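# Move the empty wash bottle into the cart's top tray

## Task

Take the empty wash bottle off the shelved bench and set it inside the walls of the cart's upper tray (lying on its side is acceptable). No wash bottle may reach the floor, and the robot must neither topple nor be left leaning. When finished, open the gripper and back the hand away from the bottle.

## Robot and tools

Robot: TidyBot++, a wheeled base 0.54 m long, 0.50 m wide and 0.38 m tall on four driven casters. It carries a single seven-joint arm ending in a two-finger gripper. The shoulder is 0.12 m ahead of the base centre and 0.68 m up. Cameras: base_camera (on the base) and wrist_camera (looks along the hand). The arm begins folded with the hand facing down, poking up to 0.08 m beyond the base front.

Frames (metres). Base frame: origin on the floor below the base centre, x ahead, y to the left, z up. hand_pose and hand_target use this frame and mark the midpoint between the finger pads. The hand's own z axis runs out along the fingers, and the fingers move apart along its y axis. The odometry frame is where the base frame stood at the start. base_odometry counts wheel rotation only, so wheel slip appears as travel. Its heading is in radians, positive to the left, between -3.142 and 3.142. base_tilt is in degrees, positive when leaning forward or to the right. Expect about 1 degree of bias and some noise.

move: performs one action. Any combination of the following is allowed.
- base: an object holding relative offsets, measured from the base's pose when the command begins. translate_m: metres, forward positive, -2 to 2. strafe_m: metres, left positive, -2 to 2. rotate_rad: radians, counter-clockwise from above positive, -6.3 to 6.3. Translate and strafe together give one straight-line move.
- joints: an object of absolute joint angles in radians, for one arm. joint_1_rad turns the arm about vertical; its positive direction is clockwise from above, the reverse of heading. joint_2_rad shoulder, -2.249 to 2.249, 0 = upper arm vertical. joint_4_rad elbow, -2.579 to 2.579, 0 = straight. joint_6_rad wrist, -2.099 to 2.099. joints 1, 3, 5 and 7 have no limit and take the shorter way round, so use steps under half a turn. joint_7_rad at 1.57 with the hand down opens the fingers sideways. gripper_pos runs from 0 (open) to 1 (closed); the pad gap is about 85*(1-gripper_pos) mm. Closed fingertips reach about 20 mm past the hand point. Done tolerances: 0.039 rad for joints 1-4, 0.095 for joints 5-7, 0.03 for the gripper.
- target: one list of seven numbers [x, y, z, qw, qx, qy, qz]. This is an absolute hand pose in the base frame: position in metres, then a unit quaternion. With a target, joints may hold only gripper_pos; anything else is refused.
- speeds: per-action caps. translate_m and strafe_m from 0.05 to 0.5 m/s; rotate_rad from 0.1 to 1.57 rad/s. When translating and strafing together, give the cap under one key only.
- cameras: list from base_camera, wrist_camera, all; [] returns no images. blocking: true (default) waits until everything is at rest; false returns after about 0.5 s while motion continues.
Unknown keys make the call invalid, and out-of-range numbers get it refused.

wait(seconds 0 to 10) lets time pass and returns state and images. stop brakes all running motions. zoom_image(camera, region [x0, y0, x1, y1]) enlarges part of that camera's newest image, measured in pixels from the top-left, at most 504 by 504. finished_scene(scene) ends the current scene; pass its number. This cannot be undone.

Results. Each result carries joint_positions, hand_pose, hand_target, base_odometry, base_tilt, motor_effort (percent of maximum, with the peak of the last action in brackets), and motor temperatures. The pictures line lists image order. The move line says done, or otherwise the worst status. base_status, joint_status and hand_status can read: moving; done; off_target (rested short and may still push); contact_stop or time_out (an unrequested stop: the motion holds in place and the rest of your reply is skipped); not_followed. joint command not followed or pose unreachable, followed by cause:, means targets were withheld, for example because the arm would hit itself. Nothing guards against hitting the base. ARM HIT flags a hard knock. torque_fault freezes the arm and gripper for 10 s. MOTOR HOT appears from 60 °C; at 75 °C an OVER-TEMPERATURE FAULT makes the arm sag and reports limit_stop_at_motor_heat, and you resend targets once commands are accepted again. on_its_own lists things the robot did without being told. A refused call, or an unrequested stop, cancels the later calls in that reply.

Handling tips. After hand_status says done, the hand normally sits within about 3 cm. To correct, add (wanted minus measured) position to your last target. To hold still, resend hand_target, not hand_pose. A held load makes the arm sag, so apply the same correction, and never command a joint to its current reading while loaded. Joint friction can leave small errors; correct with last command plus (wanted minus read). The hand bends away from a straight path and may overshoot. It will not steer around furniture, and it keeps pressing after contact. A hand pointing down reaches no higher than roughly 0.94 m, and only close in. Forward-pointing poses low and near the base are unreliable. When a held bottle touches a surface, hand_pose stops dropping; watch the images and efforts.

Avoid: letting the bottle fall or touch the floor; releasing it while it moves; squeezing hard on a bottle that is still supported; driving or turning while the arm is caught on something high (risk of tipping); swinging a stretched arm sideways; shoving furniture; long stretched holds that heat motors. Base moves accelerate at up to 0.5 m/s2 and time out after 14 s. Loose objects may occasionally be nudged. Finish with the gripper open and the hand clear.

Each tool is called after "Emit:" by a JSON object that holds its "name" and its "arguments".

## Session

Emit:
{"name": "move", "arguments": {}}

Scene clock: 0.00 s.
Motor temperatures (°C): [27 25 27 27 36 34 36]
base_odometry: x=+0.000 y=+0.000 heading=+0.000
base_tilt: forward=+0.6 right=+0.2
base_status: not commanded
joint_positions: joint_1_rad=+0.006 joint_2_rad=-0.324 joint_3_rad=+3.138 joint_4_rad=-2.512 joint_5_rad=-0.037 joint_6_rad=-0.910 joint_7_rad=+1.618 gripper_pos=+0.000
joint_status: not commanded
motor_effort: joint_1_rad=+0 joint_2_rad=-2 joint_3_rad=+0 joint_4_rad=+14 joint_5_rad=+0 joint_6_rad=-2 joint_7_rad=+0
hand_pose: x=+0.2551 y=+0.0099 z=+0.5880 quat_wxyz=(-0.014, +1.000, +0.012, +0.022) (m; base frame)
hand_target: x=+0.2555 y=+0.0099 z=+0.5881 quat_wxyz=(-0.014, +1.000, +0.012, +0.023) (m; base frame)
hand_status: not commanded
pictures: base_camera, wrist_camera
Images, in order (width x height): base_camera 644x364, wrist_camera 644x476.

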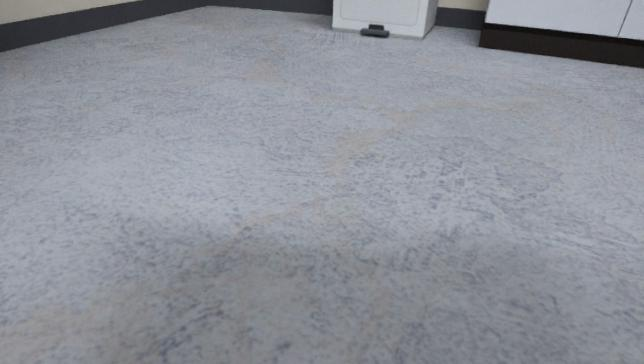

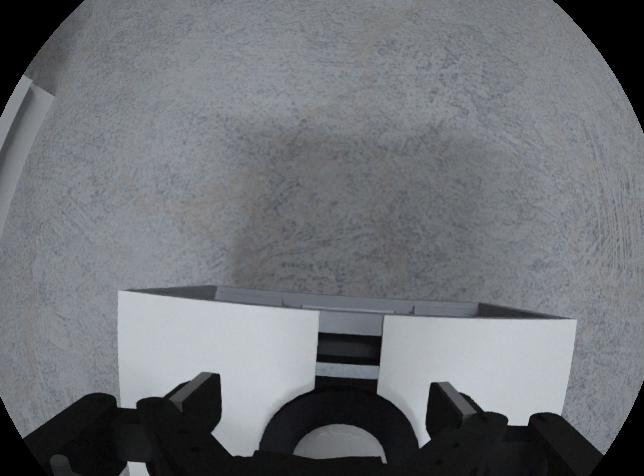

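Emit:
{"name": "move", "arguments": {"joints": {"joint_2_rad": -0.7, "joint_4_rad": -2.3, "joint_6_rad": -0.1}}}

Scene clock: 2.37 s.
Motor temperatures (°C): [27 25 27 27 36 34 36]
move: done
base_odometry: x=+0.000 y=+0.000 heading=+0.000
base_tilt: forward=+0.6 right=+0.2
base_status: not commanded
joint_positions: joint_1_rad=+0.006 joint_2_rad=-0.695 joint_3_rad=+3.138 joint_4_rad=-2.325 joint_5_rad=-0.037 joint_6_rad=-0.146 joint_7_rad=+1.618 gripper_pos=+0.000
joint_status: all done
motor_effort: joint_1_rad=+0(1) joint_2_rad=+2(4) joint_3_rad=+1(2) joint_4_rad=+22(22) joint_5_rad=+0(1) joint_6_rad=+8(8) joint_7_rad=+1(1)
hand_pose: x=+0.4681 y=+0.0027 z=+0.9228 quat_wxyz=(+0.003, +0.776, +0.006, +0.631) (m; base frame)
hand_target: x=+0.4708 y=+0.0022 z=+0.9543 quat_wxyz=(+0.004, +0.751, +0.005, +0.660) (m; base frame)
hand_status: not commanded
pictures: base_camera, wrist_camera
Images, in order (width x height): base_camera 644x364, wrist_camera 644x476.

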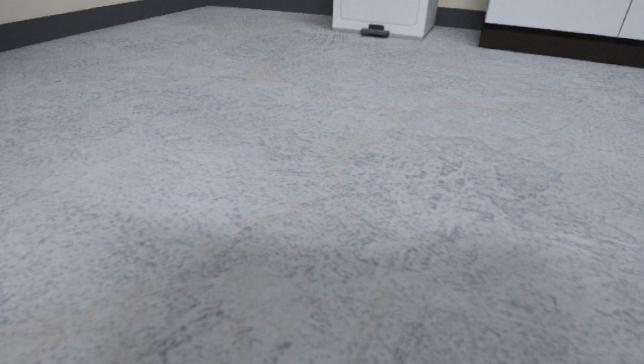

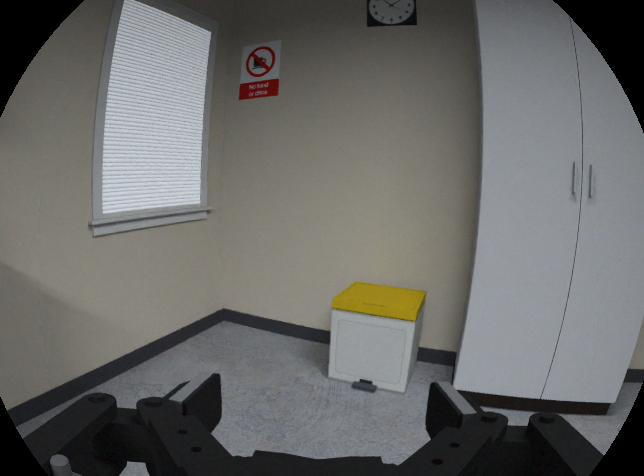

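Emit:
{"name": "move", "arguments": {"base": {"rotate_rad": 1.3}, "cameras": ["wrist_camera"]}}

Emit:
{"name": "move", "arguments": {"base": {"rotate_rad": 1.3}, "cameras": ["wrist_camera"]}}

Emit:
{"name": "move", "arguments": {"base": {"rotate_rad": 1.3}, "cameras": ["wrist_camera"]}}

Emit:
{"name": "move", "arguments": {"base": {"rotate_rad": 1.2}, "cameras": ["wrist_camera"]}}

Scene clock: 5.13 s.
Motor temperatures (°C): [27 25 27 27 36 34 36]
move: done
base_odometry: x=+0.000 y=+0.000 heading=+1.300
base_tilt: forward=+0.6 right=+0.1
base_status: done
joint_positions: joint_1_rad=+0.006 joint_2_rad=-0.695 joint_3_rad=+3.138 joint_4_rad=-2.325 joint_5_rad=-0.037 joint_6_rad=-0.143 joint_7_rad=+1.618 gripper_pos=+0.000
joint_status: not commanded
motor_effort: joint_1_rad=+0(1) joint_2_rad=+1(2) joint_3_rad=+1(2) joint_4_rad=+22(22) joint_5_rad=+0(0) joint_6_rad=+7(9) joint_7_rad=+1(1)
hand_pose: x=+0.4682 y=+0.0027 z=+0.9238 quat_wxyz=(+0.003, +0.775, +0.006, +0.632) (m; base frame)
hand_target: x=+0.4708 y=+0.0022 z=+0.9543 quat_wxyz=(+0.004, +0.751, +0.005, +0.660) (m; base frame)
hand_status: not commanded
pictures: wrist_camera
Images, in order (width x height): wrist_camera 644x476.

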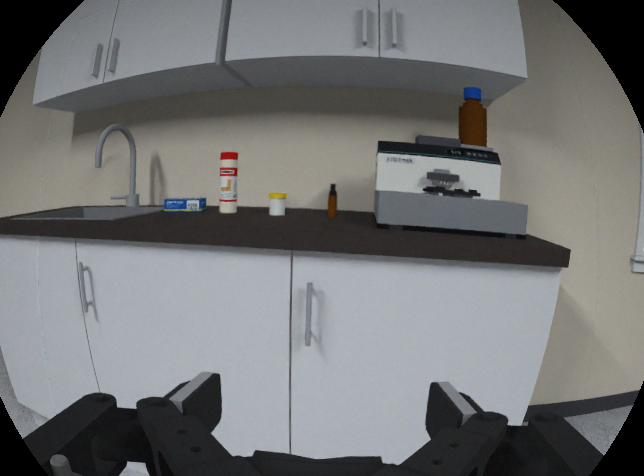

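Scene clock: 7.23 s.
Motor temperatures (°C): [27 25 27 27 36 34 36]
move: done
base_odometry: x=+0.000 y=+0.000 heading=+2.600
base_tilt: forward=+0.6 right=+0.2
base_status: done
joint_positions: joint_1_rad=+0.006 joint_2_rad=-0.695 joint_3_rad=+3.137 joint_4_rad=-2.325 joint_5_rad=-0.037 joint_6_rad=-0.143 joint_7_rad=+1.618 gripper_pos=+0.000
joint_status: not commanded
motor_effort: joint_1_rad=+0(1) joint_2_rad=+2(2) joint_3_rad=+1(2) joint_4_rad=+22(23) joint_5_rad=+0(0) joint_6_rad=+7(8) joint_7_rad=+1(1)
hand_pose: x=+0.4683 y=+0.0027 z=+0.9239 quat_wxyz=(+0.003, +0.775, +0.006, +0.632) (m; base frame)
hand_target: x=+0.4708 y=+0.0022 z=+0.9543 quat_wxyz=(+0.004, +0.751, +0.005, +0.660) (m; base frame)
hand_status: not commanded
pictures: wrist_camera
Images, in order (width x height): wrist_camera 644x476.

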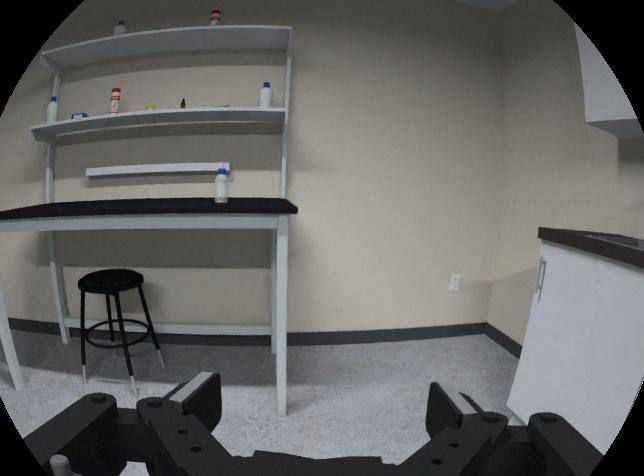

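Scene clock: 9.33 s.
Motor temperatures (°C): [27 25 27 27 36 34 36]
move: done
base_odometry: x=+0.000 y=+0.000 heading=-2.384
base_tilt: forward=+0.6 right=+0.2
base_status: done
joint_positions: joint_1_rad=+0.006 joint_2_rad=-0.695 joint_3_rad=+3.137 joint_4_rad=-2.325 joint_5_rad=-0.037 joint_6_rad=-0.143 joint_7_rad=+1.618 gripper_pos=+0.000
joint_status: not commanded
motor_effort: joint_1_rad=+0(1) joint_2_rad=+2(2) joint_3_rad=+1(2) joint_4_rad=+22(23) joint_5_rad=+0(0) joint_6_rad=+7(8) joint_7_rad=+1(1)
hand_pose: x=+0.4683 y=+0.0027 z=+0.9239 quat_wxyz=(+0.003, +0.775, +0.006, +0.632) (m; base frame)
hand_target: x=+0.4708 y=+0.0022 z=+0.9543 quat_wxyz=(+0.004, +0.751, +0.005, +0.660) (m; base frame)
hand_status: not commanded
pictures: wrist_camera
Images, in order (width x height): wrist_camera 644x476.

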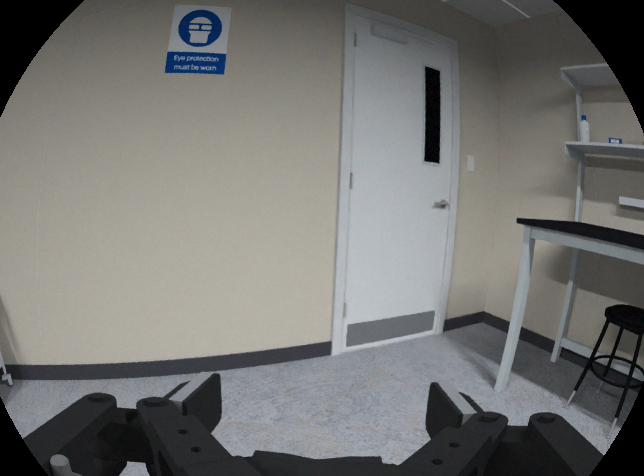

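Scene clock: 11.37 s.
Motor temperatures (°C): [27 25 27 27 36 34 36]
move: done
base_odometry: x=+0.000 y=+0.000 heading=-1.184
base_tilt: forward=+0.6 right=+0.2
base_status: done
joint_positions: joint_1_rad=+0.006 joint_2_rad=-0.695 joint_3_rad=+3.137 joint_4_rad=-2.325 joint_5_rad=-0.037 joint_6_rad=-0.142 joint_7_rad=+1.618 gripper_pos=+0.000
joint_status: not commanded
motor_effort: joint_1_rad=+0(1) joint_2_rad=+2(2) joint_3_rad=+1(2) joint_4_rad=+22(22) joint_5_rad=+0(0) joint_6_rad=+7(9) joint_7_rad=+1(1)
hand_pose: x=+0.4683 y=+0.0027 z=+0.9240 quat_wxyz=(+0.003, +0.775, +0.006, +0.632) (m; base frame)
hand_target: x=+0.4708 y=+0.0022 z=+0.9543 quat_wxyz=(+0.004, +0.751, +0.005, +0.660) (m; base frame)
hand_status: not commanded
pictures: wrist_camera
Images, in order (width x height): wrist_camera 644x476.

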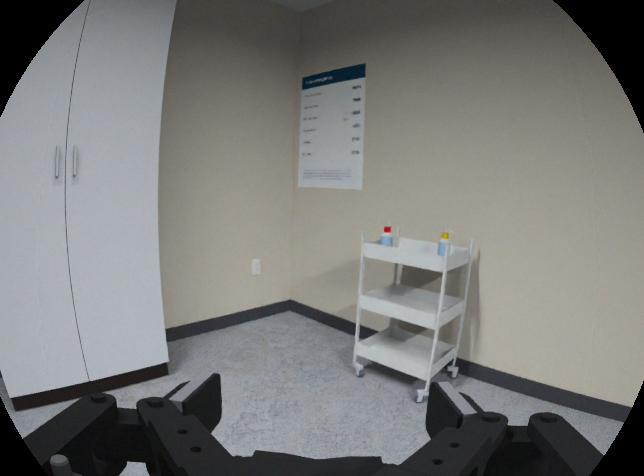

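Emit:
{"name": "zoom_image", "arguments": {"camera": "wrist_camera", "region": [340, 210, 500, 330]}}

Emit:
{"name": "move", "arguments": {"base": {"rotate_rad": -2.2}, "cameras": ["wrist_camera"]}}

Emit:
{"name": "zoom_image", "arguments": {"camera": "wrist_camera", "region": [200, 0, 600, 260]}}

Scaled by 3.150.

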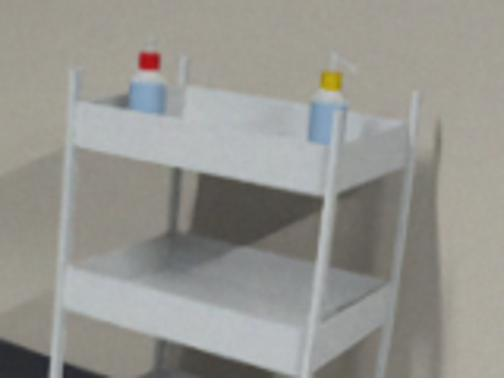

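Scene clock: 14.77 s.
Motor temperatures (°C): [27 25 27 27 36 34 36]
move: done
base_odometry: x=+0.000 y=+0.000 heading=+2.899
base_tilt: forward=+0.6 right=+0.2
base_status: done
joint_positions: joint_1_rad=+0.006 joint_2_rad=-0.695 joint_3_rad=+3.137 joint_4_rad=-2.325 joint_5_rad=-0.037 joint_6_rad=-0.142 joint_7_rad=+1.618 gripper_pos=+0.000
joint_status: not commanded
motor_effort: joint_1_rad=+0(1) joint_2_rad=+2(2) joint_3_rad=+1(2) joint_4_rad=+22(22) joint_5_rad=+0(0) joint_6_rad=+7(9) joint_7_rad=+0(1)
hand_pose: x=+0.4683 y=+0.0028 z=+0.9240 quat_wxyz=(+0.003, +0.775, +0.006, +0.632) (m; base frame)
hand_target: x=+0.4708 y=+0.0022 z=+0.9543 quat_wxyz=(+0.004, +0.751, +0.005, +0.660) (m; base frame)
hand_status: not commanded
pictures: wrist_camera
Images, in order (width x height): wrist_camera 644x476.

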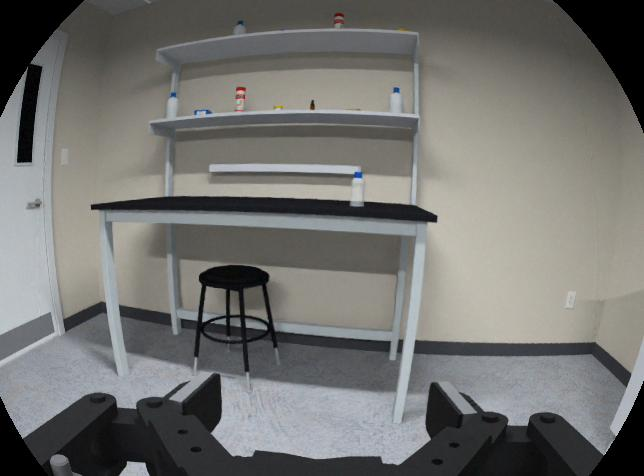

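Scaled by 1.260.

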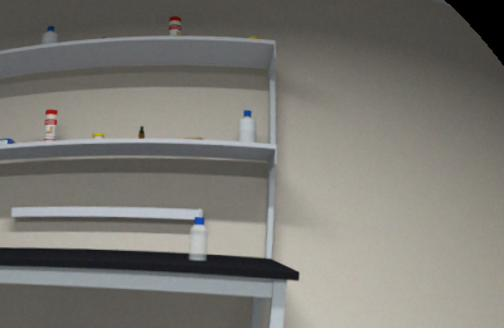

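Emit:
{"name": "zoom_image", "arguments": {"camera": "wrist_camera", "region": [320, 70, 440, 220]}}

Emit:
{"name": "zoom_image", "arguments": {"camera": "wrist_camera", "region": [150, 0, 350, 130]}}

Scaled by 3.360.

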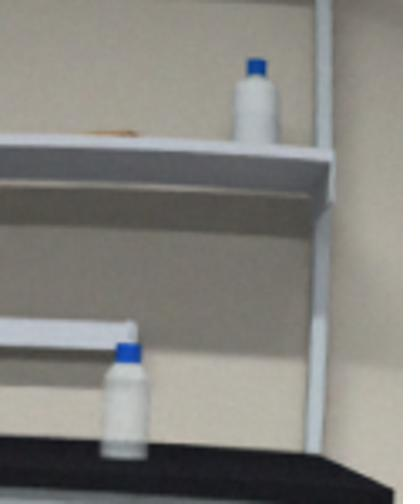

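Scaled by 2.520.

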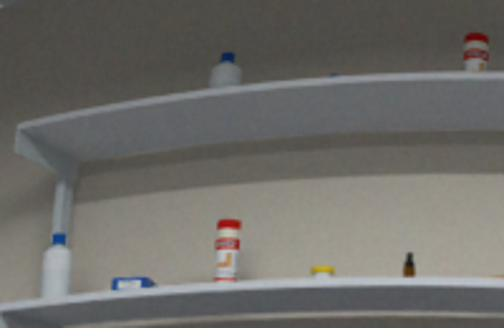

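Emit:
{"name": "move", "arguments": {"base": {"rotate_rad": -0.15}, "cameras": ["wrist_camera"]}}

Emit:
{"name": "move", "arguments": {"base": {"translate_m": 0.4}, "cameras": ["wrist_camera"]}}

Scene clock: 16.40 s.
Motor temperatures (°C): [27 25 27 27 36 34 36]
move: done
base_odometry: x=+0.000 y=+0.000 heading=+2.750
base_tilt: forward=+0.6 right=+0.2
base_status: done
joint_positions: joint_1_rad=+0.006 joint_2_rad=-0.695 joint_3_rad=+3.137 joint_4_rad=-2.325 joint_5_rad=-0.037 joint_6_rad=-0.142 joint_7_rad=+1.618 gripper_pos=+0.000
joint_status: not commanded
motor_effort: joint_1_rad=+0(1) joint_2_rad=+1(2) joint_3_rad=+1(2) joint_4_rad=+22(23) joint_5_rad=+0(0) joint_6_rad=+7(8) joint_7_rad=+1(1)
hand_pose: x=+0.4683 y=+0.0028 z=+0.9240 quat_wxyz=(+0.003, +0.775, +0.006, +0.632) (m; base frame)
hand_target: x=+0.4708 y=+0.0022 z=+0.9543 quat_wxyz=(+0.004, +0.751, +0.005, +0.660) (m; base frame)
hand_status: not commanded
pictures: wrist_camera
Images, in order (width x height): wrist_camera 644x476.

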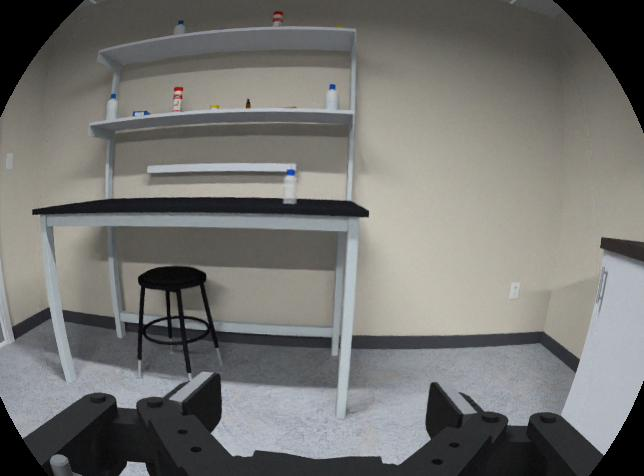

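Scene clock: 18.50 s.
Motor temperatures (°C): [27 25 27 27 36 34 36]
move: done
base_odometry: x=-0.370 y=+0.153 heading=+2.749
base_tilt: forward=+0.6 right=+0.2
base_status: done
joint_positions: joint_1_rad=+0.006 joint_2_rad=-0.694 joint_3_rad=+3.137 joint_4_rad=-2.325 joint_5_rad=-0.037 joint_6_rad=-0.141 joint_7_rad=+1.618 gripper_pos=+0.000
joint_status: not commanded
motor_effort: joint_1_rad=+0(0) joint_2_rad=+2(5) joint_3_rad=+1(2) joint_4_rad=+22(23) joint_5_rad=+0(0) joint_6_rad=+7(9) joint_7_rad=+1(1)
hand_pose: x=+0.4687 y=+0.0028 z=+0.9240 quat_wxyz=(+0.003, +0.775, +0.006, +0.632) (m; base frame)
hand_target: x=+0.4708 y=+0.0022 z=+0.9543 quat_wxyz=(+0.004, +0.751, +0.005, +0.660) (m; base frame)
hand_status: not commanded
pictures: wrist_camera
Images, in order (width x height): wrist_camera 644x476.

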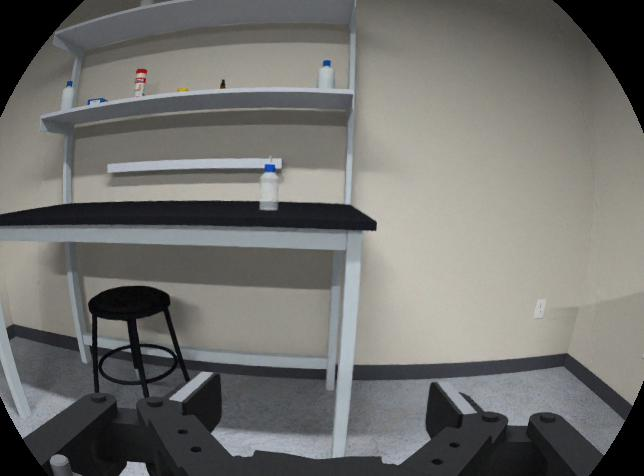

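Emit:
{"name": "move", "arguments": {"base": {"strafe_m": 0.2}, "cameras": ["wrist_camera"]}}

Emit:
{"name": "zoom_image", "arguments": {"camera": "wrist_camera", "region": [240, 120, 400, 240]}}

Scene clock: 20.73 s.
Motor temperatures (°C): [27 25 27 27 36 34 36]
move: done
base_odometry: x=-0.446 y=-0.032 heading=+2.749
base_tilt: forward=+0.6 right=+0.2
base_status: done
joint_positions: joint_1_rad=+0.006 joint_2_rad=-0.694 joint_3_rad=+3.136 joint_4_rad=-2.325 joint_5_rad=-0.037 joint_6_rad=-0.141 joint_7_rad=+1.618 gripper_pos=+0.000
joint_status: not commanded
motor_effort: joint_1_rad=+0(0) joint_2_rad=+2(2) joint_3_rad=+1(3) joint_4_rad=+22(23) joint_5_rad=+0(1) joint_6_rad=+8(8) joint_7_rad=+0(1)
hand_pose: x=+0.4687 y=+0.0032 z=+0.9240 quat_wxyz=(+0.003, +0.775, +0.006, +0.632) (m; base frame)
hand_target: x=+0.4708 y=+0.0022 z=+0.9543 quat_wxyz=(+0.004, +0.751, +0.005, +0.660) (m; base frame)
hand_status: not commanded
pictures: wrist_camera
Images, in order (width x height): wrist_camera 644x476.

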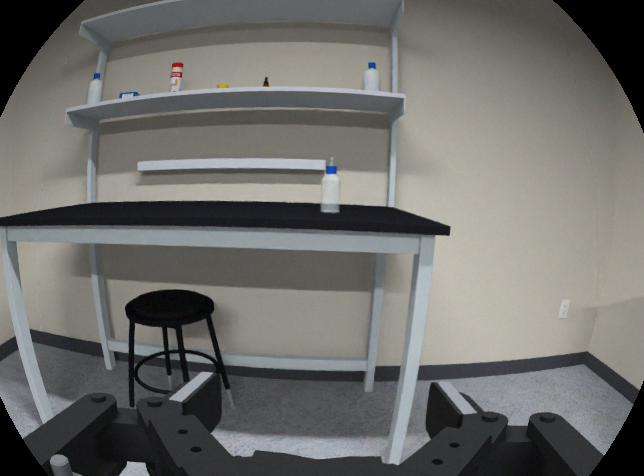

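Scaled by 3.150.

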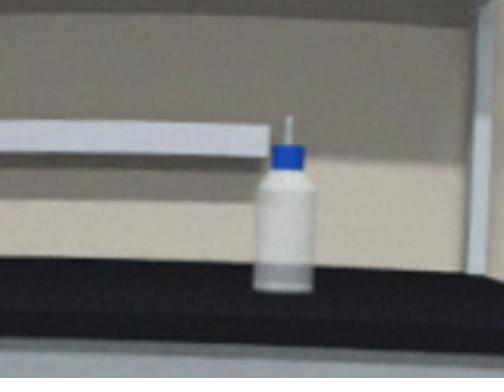

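Emit:
{"name": "move", "arguments": {"base": {"translate_m": 0.35}, "cameras": ["wrist_camera"]}}

Emit:
{"name": "zoom_image", "arguments": {"camera": "wrist_camera", "region": [240, 80, 480, 260]}}

Scene clock: 23.17 s.
Motor temperatures (°C): [27 25 27 27 36 34 36]
move: done
base_odometry: x=-0.770 y=+0.102 heading=+2.749
base_tilt: forward=+0.6 right=+0.2
base_status: done
joint_positions: joint_1_rad=+0.006 joint_2_rad=-0.694 joint_3_rad=+3.136 joint_4_rad=-2.325 joint_5_rad=-0.037 joint_6_rad=-0.140 joint_7_rad=+1.618 gripper_pos=+0.000
joint_status: not commanded
motor_effort: joint_1_rad=+0(0) joint_2_rad=+1(4) joint_3_rad=+1(2) joint_4_rad=+22(23) joint_5_rad=+0(1) joint_6_rad=+8(8) joint_7_rad=+0(1)
hand_pose: x=+0.4688 y=+0.0032 z=+0.9242 quat_wxyz=(+0.003, +0.774, +0.006, +0.633) (m; base frame)
hand_target: x=+0.4708 y=+0.0022 z=+0.9543 quat_wxyz=(+0.004, +0.751, +0.005, +0.660) (m; base frame)
hand_status: not commanded
pictures: wrist_camera
Images, in order (width x height): wrist_camera 644x476.

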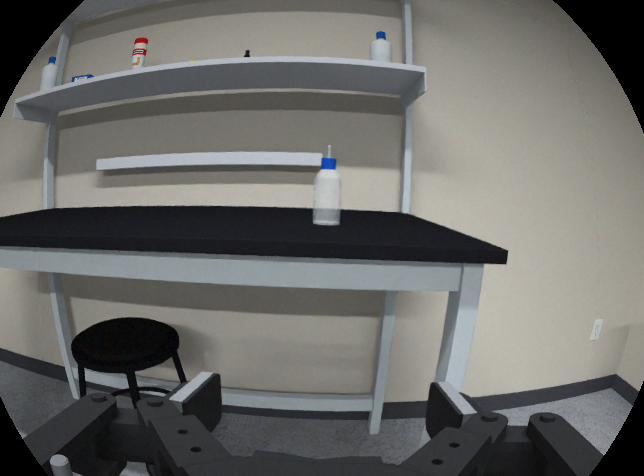

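Scaled by 2.100.

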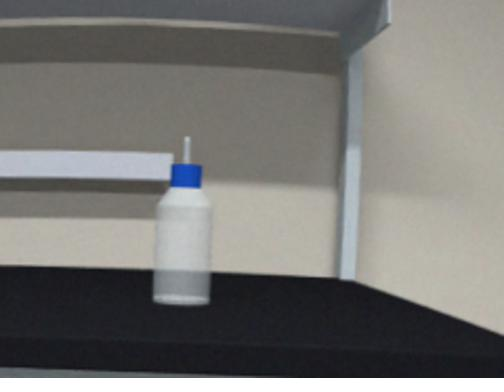

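Emit:
{"name": "move", "arguments": {"joints": {"joint_2_rad": -0.196, "joint_4_rad": -1.97, "joint_6_rad": 0.14, "joint_1_rad": 0.0, "joint_3_rad": 3.1416, "joint_5_rad": 0.0, "joint_7_rad": 1.58}, "cameras": ["wrist_camera", "base_camera"]}}

Scene clock: 25.87 s.
Motor temperatures (°C): [27 25 27 27 36 34 36]
move: done
base_odometry: x=-0.770 y=+0.102 heading=+2.749
base_tilt: forward=+0.6 right=+0.2
base_status: not commanded
joint_positions: joint_1_rad=+0.006 joint_2_rad=-0.201 joint_3_rad=+3.136 joint_4_rad=-2.001 joint_5_rad=-0.037 joint_6_rad=+0.094 joint_7_rad=+1.618 gripper_pos=+0.000
joint_status: all done
motor_effort: joint_1_rad=+0(1) joint_2_rad=-15(16) joint_3_rad=+1(2) joint_4_rad=+22(23) joint_5_rad=+0(1) joint_6_rad=+7(9) joint_7_rad=+1(1)
hand_pose: x=+0.6495 y=+0.0003 z=+0.9807 quat_wxyz=(+0.005, +0.753, +0.003, +0.658) (m; base frame)
hand_target: x=+0.6556 y=+0.0013 z=+1.0114 quat_wxyz=(+0.003, +0.729, +0.003, +0.684) (m; base frame)
hand_status: not commanded
pictures: base_camera, wrist_camera
Images, in order (width x height): base_camera 644x364, wrist_camera 644x476.

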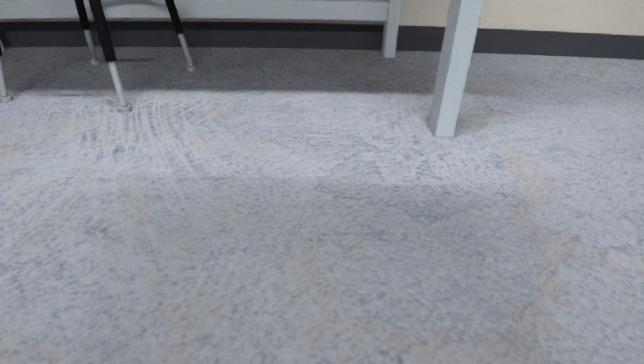

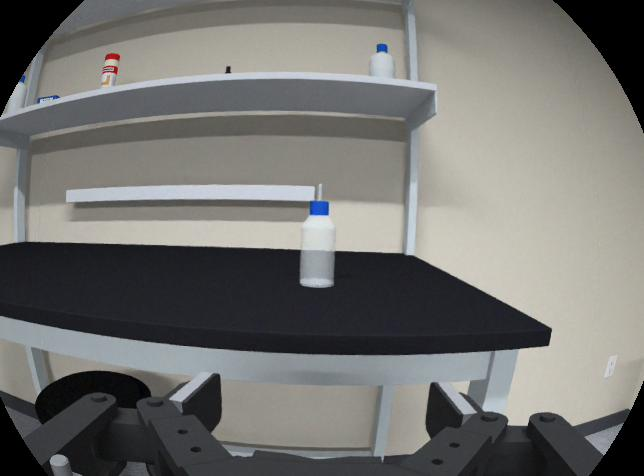

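Emit:
{"name": "move", "arguments": {"base": {"translate_m": 0.33}, "speeds": {"translate_m": 0.2}, "cameras": ["wrist_camera", "base_camera"]}}

Scene clock: 28.83 s.
Motor temperatures (°C): [27 25 27 27 36 34 36]
move: done
base_odometry: x=-1.075 y=+0.228 heading=+2.750
base_tilt: forward=+0.6 right=+0.2
base_status: done
joint_positions: joint_1_rad=+0.006 joint_2_rad=-0.196 joint_3_rad=+3.136 joint_4_rad=-1.998 joint_5_rad=-0.037 joint_6_rad=+0.098 joint_7_rad=+1.618 gripper_pos=+0.000
joint_status: not commanded
motor_effort: joint_1_rad=+0(0) joint_2_rad=-15(17) joint_3_rad=+0(1) joint_4_rad=+21(23) joint_5_rad=+0(0) joint_6_rad=+8(9) joint_7_rad=+1(1)
hand_pose: x=+0.6515 y=+0.0002 z=+0.9810 quat_wxyz=(+0.005, +0.753, +0.003, +0.658) (m; base frame)
hand_target: x=+0.6556 y=+0.0013 z=+1.0114 quat_wxyz=(+0.003, +0.729, +0.003, +0.684) (m; base frame)
hand_status: not commanded
pictures: base_camera, wrist_camera
Images, in order (width x height): base_camera 644x364, wrist_camera 644x476.

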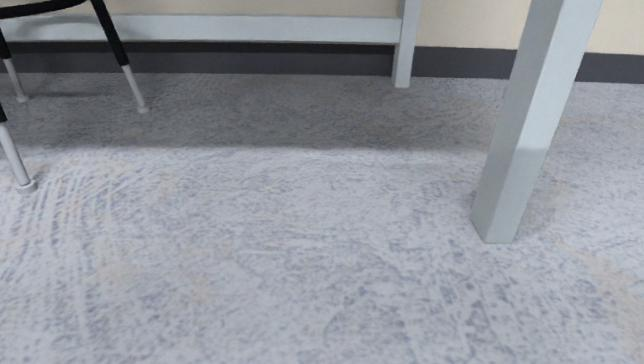

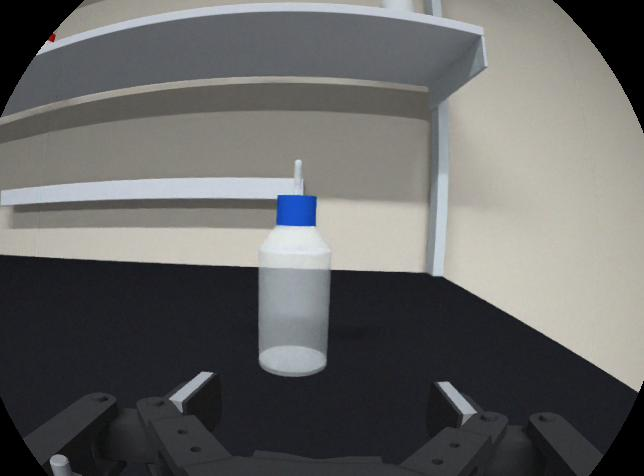

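Emit:
{"name": "move", "arguments": {"joints": {"joint_2_rad": -0.076, "joint_4_rad": -1.419, "joint_6_rad": -0.677}, "cameras": ["wrist_camera"]}}

Emit:
{"name": "move", "arguments": {"base": {"translate_m": 0.05, "strafe_m": 0.027}, "speeds": {"translate_m": 0.1}, "cameras": ["wrist_camera"]}}

Scene clock: 31.67 s.
Motor temperatures (°C): [27 25 27 27 36 34 36]
move: done
base_odometry: x=-1.075 y=+0.228 heading=+2.750
base_tilt: forward=+0.6 right=+0.2
base_status: not commanded
joint_positions: joint_1_rad=+0.006 joint_2_rad=-0.091 joint_3_rad=+3.136 joint_4_rad=-1.448 joint_5_rad=-0.037 joint_6_rad=-0.636 joint_7_rad=+1.618 gripper_pos=+0.000
joint_status: all done
motor_effort: joint_1_rad=+0(0) joint_2_rad=-19(19) joint_3_rad=+0(1) joint_4_rad=+22(23) joint_5_rad=+0(1) joint_6_rad=+7(9) joint_7_rad=+0(1)
hand_pose: x=+0.6719 y=+0.0080 z=+1.0398 quat_wxyz=(-0.004, +0.839, +0.013, +0.543) (m; base frame)
hand_target: x=+0.6737 y=+0.0013 z=+1.0372 quat_wxyz=(+0.002, +0.847, +0.004, +0.532) (m; base frame)
hand_status: not commanded
pictures: wrist_camera
Images, in order (width x height): wrist_camera 644x476.

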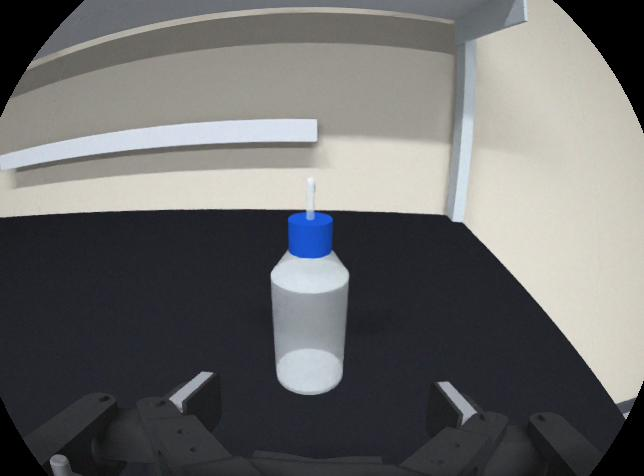

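Scene clock: 32.80 s.
Motor temperatures (°C): [27 25 27 27 36 34 36]
move: done
base_odometry: x=-1.132 y=+0.222 heading=+2.749
base_tilt: forward=+0.6 right=+0.2
base_status: done
joint_positions: joint_1_rad=+0.006 joint_2_rad=-0.080 joint_3_rad=+3.136 joint_4_rad=-1.447 joint_5_rad=-0.037 joint_6_rad=-0.639 joint_7_rad=+1.618 gripper_pos=+0.000
joint_status: not commanded
motor_effort: joint_1_rad=+0(1) joint_2_rad=-19(21) joint_3_rad=+1(1) joint_4_rad=+22(22) joint_5_rad=+0(1) joint_6_rad=+7(8) joint_7_rad=+1(1)
hand_pose: x=+0.6755 y=+0.0079 z=+1.0335 quat_wxyz=(-0.004, +0.843, +0.013, +0.538) (m; base frame)
hand_target: x=+0.6737 y=+0.0013 z=+1.0372 quat_wxyz=(+0.002, +0.847, +0.004, +0.532) (m; base frame)
hand_status: not commanded
pictures: wrist_camera
Images, in order (width x height): wrist_camera 644x476.

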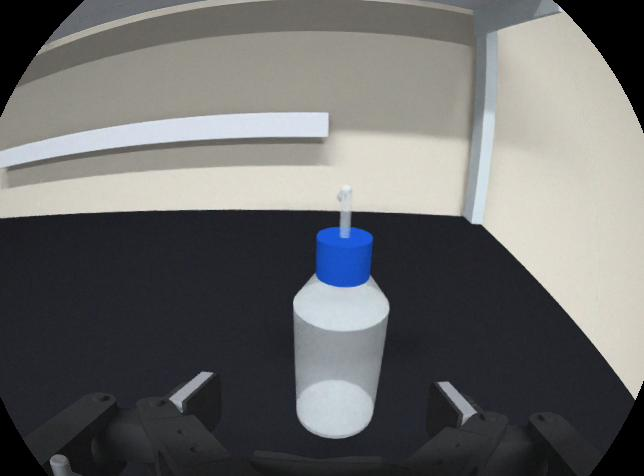

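Emit:
{"name": "move", "arguments": {"base": {"strafe_m": -0.01}, "cameras": []}}

Emit:
{"name": "move", "arguments": {"joints": {"joint_2_rad": 0.05, "joint_4_rad": -1.33}, "cameras": ["wrist_camera"]}}

Scene clock: 34.17 s.
Motor temperatures (°C): [27 25 27 27 36 34 36]
move: done
base_odometry: x=-1.128 y=+0.231 heading=+2.750
base_tilt: forward=+0.7 right=+0.2
base_status: done
joint_positions: joint_1_rad=+0.006 joint_2_rad=-0.080 joint_3_rad=+3.139 joint_4_rad=-1.447 joint_5_rad=-0.037 joint_6_rad=-0.639 joint_7_rad=+1.618 gripper_pos=+0.000
joint_status: not commanded
motor_effort: joint_1_rad=+0(2) joint_2_rad=-19(21) joint_3_rad=+0(3) joint_4_rad=+21(22) joint_5_rad=-1(1) joint_6_rad=+6(7) joint_7_rad=+1(1)
hand_pose: x=+0.6755 y=+0.0062 z=+1.0336 quat_wxyz=(-0.003, +0.843, +0.012, +0.538) (m; base frame)
hand_target: x=+0.6737 y=+0.0013 z=+1.0372 quat_wxyz=(+0.002, +0.847, +0.004, +0.532) (m; base frame)
hand_status: not commanded
pictures: none
No camera images: "cameras" was empty.

Scene clock: 35.47 s.
Motor temperatures (°C): [27 25 27 27 36 34 36]
move: done
base_odometry: x=-1.128 y=+0.231 heading=+2.750
base_tilt: forward=+0.6 right=+0.2
base_status: not commanded
joint_positions: joint_1_rad=+0.006 joint_2_rad=+0.050 joint_3_rad=+3.139 joint_4_rad=-1.357 joint_5_rad=-0.037 joint_6_rad=-0.642 joint_7_rad=+1.618 gripper_pos=+0.000
joint_status: all done
motor_effort: joint_1_rad=+0(1) joint_2_rad=-24(27) joint_3_rad=+0(1) joint_4_rad=+22(23) joint_5_rad=+0(1) joint_6_rad=+7(8) joint_7_rad=+1(1)
hand_pose: x=+0.7264 y=+0.0060 z=+1.0103 quat_wxyz=(-0.004, +0.854, +0.012, +0.520) (m; base frame)
hand_target: x=+0.7239 y=+0.0013 z=+1.0162 quat_wxyz=(+0.002, +0.857, +0.004, +0.516) (m; base frame)
hand_status: not commanded
pictures: wrist_camera
Images, in order (width x height): wrist_camera 644x476.

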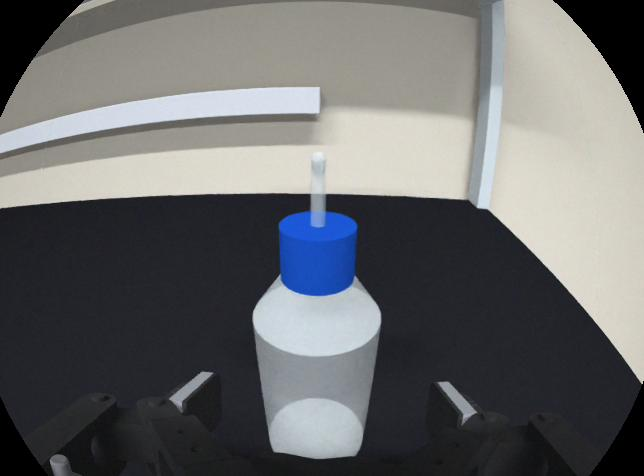

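Emit:
{"name": "move", "arguments": {"joints": {"joint_2_rad": 0.19, "joint_4_rad": -1.21}, "cameras": ["wrist_camera"]}}

Scene clock: 37.00 s.
Motor temperatures (°C): [27 25 27 27 36 34 36]
move: done
base_odometry: x=-1.128 y=+0.231 heading=+2.750
base_tilt: forward=+0.6 right=+0.2
base_status: not commanded
joint_positions: joint_1_rad=+0.006 joint_2_rad=+0.189 joint_3_rad=+3.139 joint_4_rad=-1.237 joint_5_rad=-0.037 joint_6_rad=-0.643 joint_7_rad=+1.618 gripper_pos=+0.000
joint_status: all done
motor_effort: joint_1_rad=+0(0) joint_2_rad=-29(32) joint_3_rad=+0(1) joint_4_rad=+21(23) joint_5_rad=+0(1) joint_6_rad=+7(8) joint_7_rad=+0(1)
hand_pose: x=+0.7826 y=+0.0057 z=+0.9913 quat_wxyz=(-0.004, +0.860, +0.012, +0.511) (m; base frame)
hand_target: x=+0.7805 y=+0.0013 z=+0.9975 quat_wxyz=(+0.002, +0.862, +0.004, +0.507) (m; base frame)
hand_status: not commanded
pictures: wrist_camera
Images, in order (width x height): wrist_camera 644x476.

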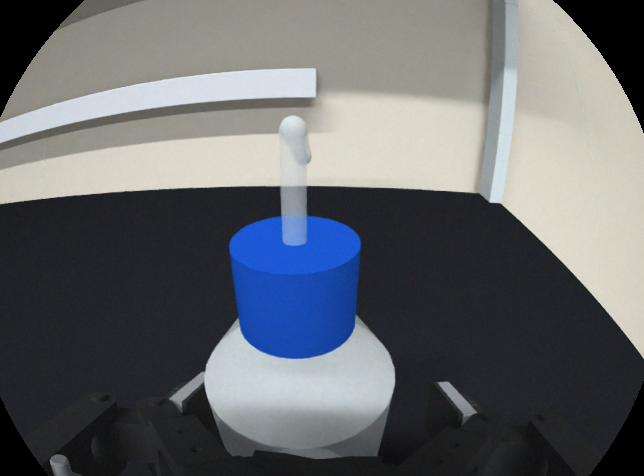

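Emit:
{"name": "move", "arguments": {"base": {"strafe_m": 0.008}, "speeds": {"strafe_m": 0.05}, "cameras": ["wrist_camera"]}}

Scene clock: 37.80 s.
Motor temperatures (°C): [27 25 27 27 36 34 36]
move: done
base_odometry: x=-1.131 y=+0.224 heading=+2.749
base_tilt: forward=+0.6 right=+0.2
base_status: done
joint_positions: joint_1_rad=+0.005 joint_2_rad=+0.189 joint_3_rad=+3.139 joint_4_rad=-1.237 joint_5_rad=-0.037 joint_6_rad=-0.643 joint_7_rad=+1.618 gripper_pos=+0.000
joint_status: not commanded
motor_effort: joint_1_rad=+0(3) joint_2_rad=-29(30) joint_3_rad=+1(3) joint_4_rad=+22(22) joint_5_rad=+0(1) joint_6_rad=+7(8) joint_7_rad=+0(1)
hand_pose: x=+0.7826 y=+0.0062 z=+0.9913 quat_wxyz=(-0.004, +0.860, +0.012, +0.511) (m; base frame)
hand_target: x=+0.7805 y=+0.0013 z=+0.9975 quat_wxyz=(+0.002, +0.862, +0.004, +0.507) (m; base frame)
hand_status: not commanded
pictures: wrist_camera
Images, in order (width x height): wrist_camera 644x476.

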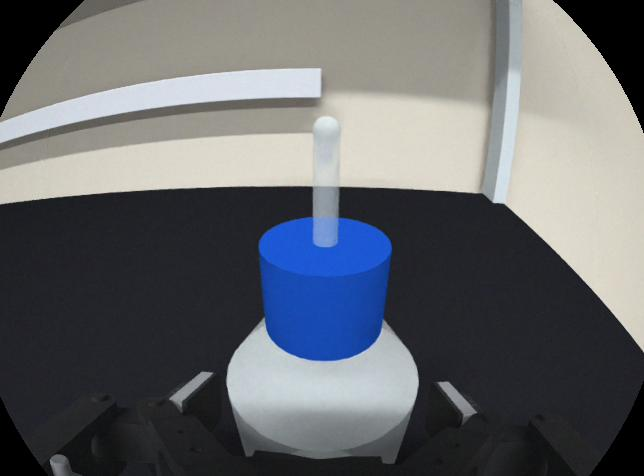

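Emit:
{"name": "move", "arguments": {"joints": {"gripper_pos": 0.3}, "cameras": ["wrist_camera"]}}

Scene clock: 38.73 s.
Motor temperatures (°C): [27 25 27 27 36 34 36]
move: done
base_odometry: x=-1.131 y=+0.224 heading=+2.749
base_tilt: forward=+0.7 right=+0.2
base_status: not commanded
joint_positions: joint_1_rad=+0.005 joint_2_rad=+0.189 joint_3_rad=+3.139 joint_4_rad=-1.237 joint_5_rad=-0.037 joint_6_rad=-0.643 joint_7_rad=+1.618 gripper_pos=+0.300
joint_status: all done
motor_effort: joint_1_rad=+0(0) joint_2_rad=-29(29) joint_3_rad=+0(1) joint_4_rad=+22(22) joint_5_rad=+0(1) joint_6_rad=+7(8) joint_7_rad=+0(1)
hand_pose: x=+0.7826 y=+0.0062 z=+0.9913 quat_wxyz=(-0.004, +0.860, +0.012, +0.511) (m; base frame)
hand_target: x=+0.7805 y=+0.0013 z=+0.9975 quat_wxyz=(+0.002, +0.862, +0.004, +0.507) (m; base frame)
hand_status: not commanded
pictures: wrist_camera
Images, in order (width x height): wrist_camera 644x476.

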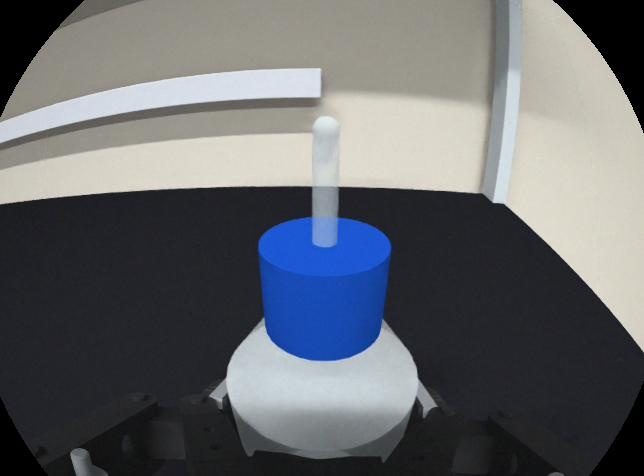

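Emit:
{"name": "move", "arguments": {"joints": {"gripper_pos": 0.5}, "cameras": ["wrist_camera"]}}

Scene clock: 39.50 s.
Motor temperatures (°C): [27 26 27 27 36 34 36]
move: off_target
base_odometry: x=-1.131 y=+0.224 heading=+2.749
base_tilt: forward=+0.7 right=+0.2
base_status: not commanded
joint_positions: joint_1_rad=+0.005 joint_2_rad=+0.189 joint_3_rad=+3.139 joint_4_rad=-1.237 joint_5_rad=-0.037 joint_6_rad=-0.643 joint_7_rad=+1.618 gripper_pos=+0.358
joint_status: gripper_pos off_target (ended at +0.358, target +0.500)
motor_effort: joint_1_rad=+0(0) joint_2_rad=-29(30) joint_3_rad=+0(1) joint_4_rad=+22(22) joint_5_rad=+0(1) joint_6_rad=+8(8) joint_7_rad=+0(1)
hand_pose: x=+0.7826 y=+0.0062 z=+0.9917 quat_wxyz=(-0.004, +0.860, +0.012, +0.511) (m; base frame)
hand_target: x=+0.7805 y=+0.0013 z=+0.9975 quat_wxyz=(+0.002, +0.862, +0.004, +0.507) (m; base frame)
hand_status: not commanded
pictures: wrist_camera
Images, in order (width x height): wrist_camera 644x476.

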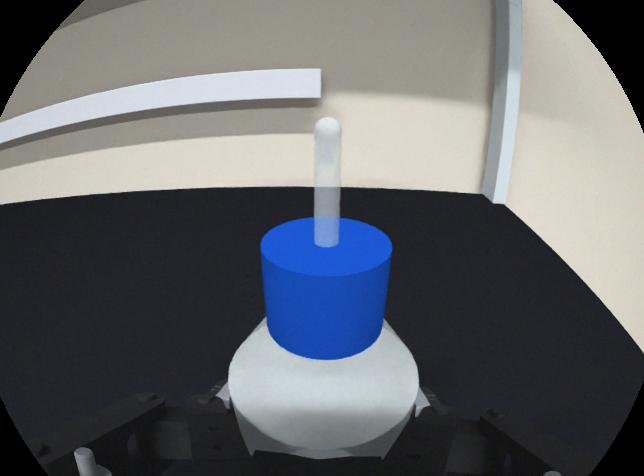

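Emit:
{"name": "move", "arguments": {"joints": {"joint_2_rad": 0.178, "joint_4_rad": -1.03, "joint_6_rad": -0.864}, "cameras": ["wrist_camera"]}}

Emit:
{"name": "move", "arguments": {"base": {"translate_m": -0.45}, "speeds": {"translate_m": 0.25}, "cameras": ["wrist_camera"]}}

Scene clock: 41.30 s.
Motor temperatures (°C): [27 26 27 28 36 34 36]
move: done
base_odometry: x=-1.131 y=+0.224 heading=+2.749
base_tilt: forward=+0.6 right=+0.2
base_status: not commanded
joint_positions: joint_1_rad=+0.005 joint_2_rad=+0.179 joint_3_rad=+3.139 joint_4_rad=-1.057 joint_5_rad=-0.037 joint_6_rad=-0.825 joint_7_rad=+1.618 gripper_pos=+0.358
joint_status: all done
motor_effort: joint_1_rad=+0(0) joint_2_rad=-29(31) joint_3_rad=+0(1) joint_4_rad=+22(23) joint_5_rad=+0(1) joint_6_rad=+7(8) joint_7_rad=+0(1)
hand_pose: x=+0.7655 y=+0.0078 z=+1.0521 quat_wxyz=(-0.005, +0.858, +0.015, +0.514) (m; base frame)
hand_target: x=+0.7604 y=+0.0013 z=+1.0579 quat_wxyz=(+0.002, +0.860, +0.004, +0.510) (m; base frame)
hand_status: not commanded
pictures: wrist_camera
Images, in order (width x height): wrist_camera 644x476.

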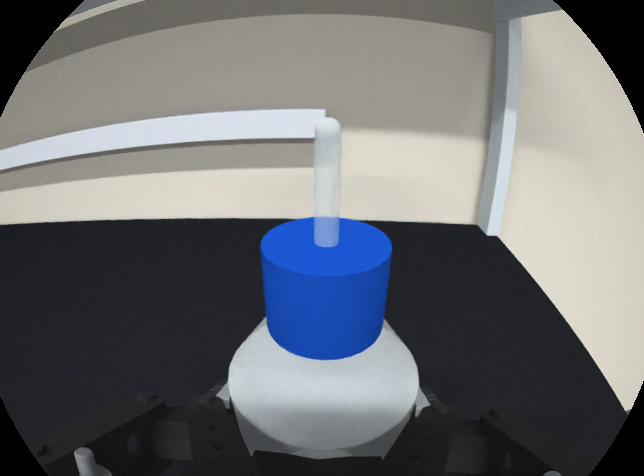

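Scene clock: 43.93 s.
Motor temperatures (°C): [27 26 27 28 36 34 36]
move: done
base_odometry: x=-0.715 y=+0.052 heading=+2.749
base_tilt: forward=+0.7 right=+0.2
base_status: done
joint_positions: joint_1_rad=+0.005 joint_2_rad=+0.176 joint_3_rad=+3.140 joint_4_rad=-1.057 joint_5_rad=-0.037 joint_6_rad=-0.830 joint_7_rad=+1.618 gripper_pos=+0.358
joint_status: not commanded
motor_effort: joint_1_rad=+0(1) joint_2_rad=-29(33) joint_3_rad=+0(1) joint_4_rad=+21(22) joint_5_rad=+0(1) joint_6_rad=+7(8) joint_7_rad=+1(1)
hand_pose: x=+0.7634 y=+0.0076 z=+1.0537 quat_wxyz=(-0.005, +0.858, +0.015, +0.514) (m; base frame)
hand_target: x=+0.7604 y=+0.0013 z=+1.0579 quat_wxyz=(+0.002, +0.860, +0.004, +0.510) (m; base frame)
hand_status: not commanded
pictures: wrist_camera
Images, in order (width x height): wrist_camera 644x476.

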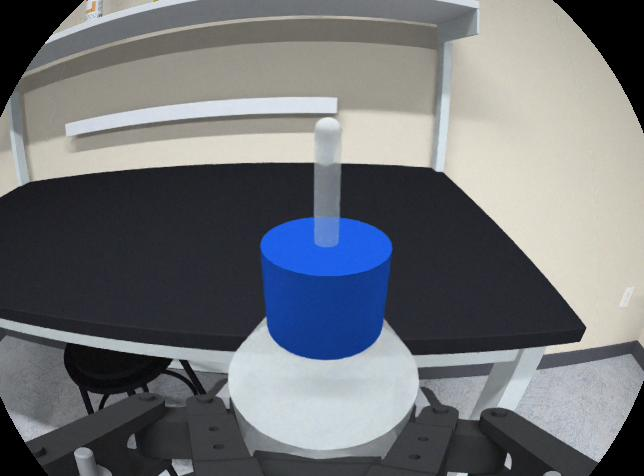

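Emit:
{"name": "move", "arguments": {"joints": {"joint_2_rad": -0.366, "joint_4_rad": -1.314, "joint_6_rad": -1.124}, "cameras": ["wrist_camera"]}}

Emit:
{"name": "move", "arguments": {"base": {"rotate_rad": 2.39}, "speeds": {"rotate_rad": 1.0}, "cameras": ["wrist_camera"]}}

Scene clock: 46.23 s.
Motor temperatures (°C): [27 26 27 28 36 34 36]
move: done
base_odometry: x=-0.715 y=+0.052 heading=+2.749
base_tilt: forward=+0.6 right=+0.2
base_status: not commanded
joint_positions: joint_1_rad=+0.005 joint_2_rad=-0.365 joint_3_rad=+3.140 joint_4_rad=-1.291 joint_5_rad=-0.037 joint_6_rad=-1.085 joint_7_rad=+1.618 gripper_pos=+0.358
joint_status: all done
motor_effort: joint_1_rad=+0(0) joint_2_rad=-6(31) joint_3_rad=+1(1) joint_4_rad=+19(22) joint_5_rad=+0(1) joint_6_rad=+7(9) joint_7_rad=+1(1)
hand_pose: x=+0.5014 y=+0.0105 z=+1.1312 quat_wxyz=(-0.004, +0.844, +0.020, +0.536) (m; base frame)
hand_target: x=+0.4968 y=+0.0013 z=+1.1085 quat_wxyz=(+0.002, +0.860, +0.004, +0.510) (m; base frame)
hand_status: not commanded
pictures: wrist_camera
Images, in order (width x height): wrist_camera 644x476.

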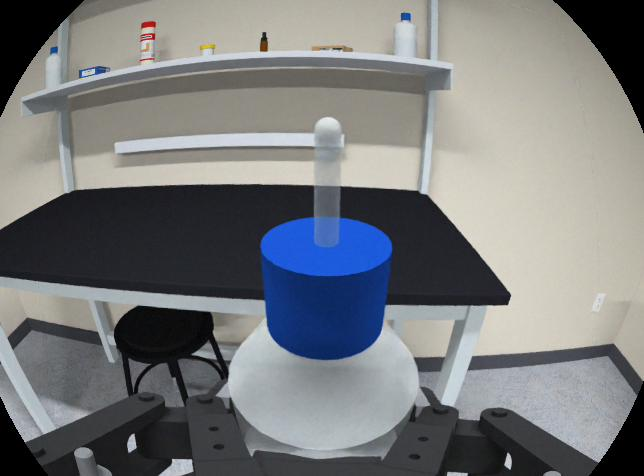

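Scene clock: 49.57 s.
Motor temperatures (°C): [27 26 27 28 36 34 36]
move: done
base_odometry: x=-0.715 y=+0.052 heading=-1.144
base_tilt: forward=+0.6 right=+0.2
base_status: done
joint_positions: joint_1_rad=+0.005 joint_2_rad=-0.365 joint_3_rad=+3.140 joint_4_rad=-1.293 joint_5_rad=-0.037 joint_6_rad=-1.087 joint_7_rad=+1.618 gripper_pos=+0.358
joint_status: not commanded
motor_effort: joint_1_rad=+0(1) joint_2_rad=-6(7) joint_3_rad=+1(2) joint_4_rad=+19(20) joint_5_rad=+0(1) joint_6_rad=+8(8) joint_7_rad=+0(1)
hand_pose: x=+0.5012 y=+0.0103 z=+1.1299 quat_wxyz=(-0.004, +0.845, +0.020, +0.534) (m; base frame)
hand_target: x=+0.4968 y=+0.0013 z=+1.1085 quat_wxyz=(+0.002, +0.860, +0.004, +0.510) (m; base frame)
hand_status: not commanded
pictures: wrist_camera
Images, in order (width x height): wrist_camera 644x476.

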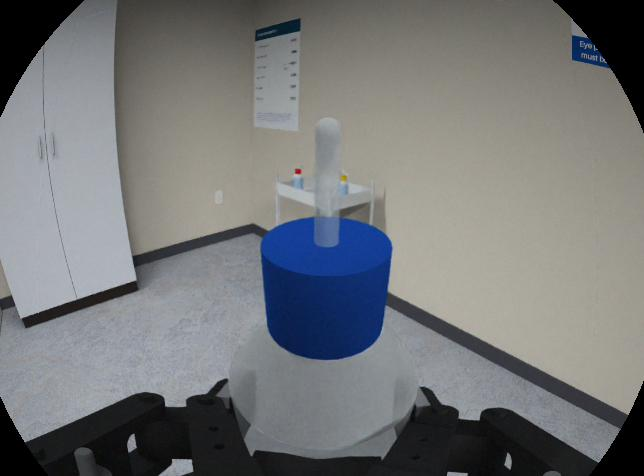

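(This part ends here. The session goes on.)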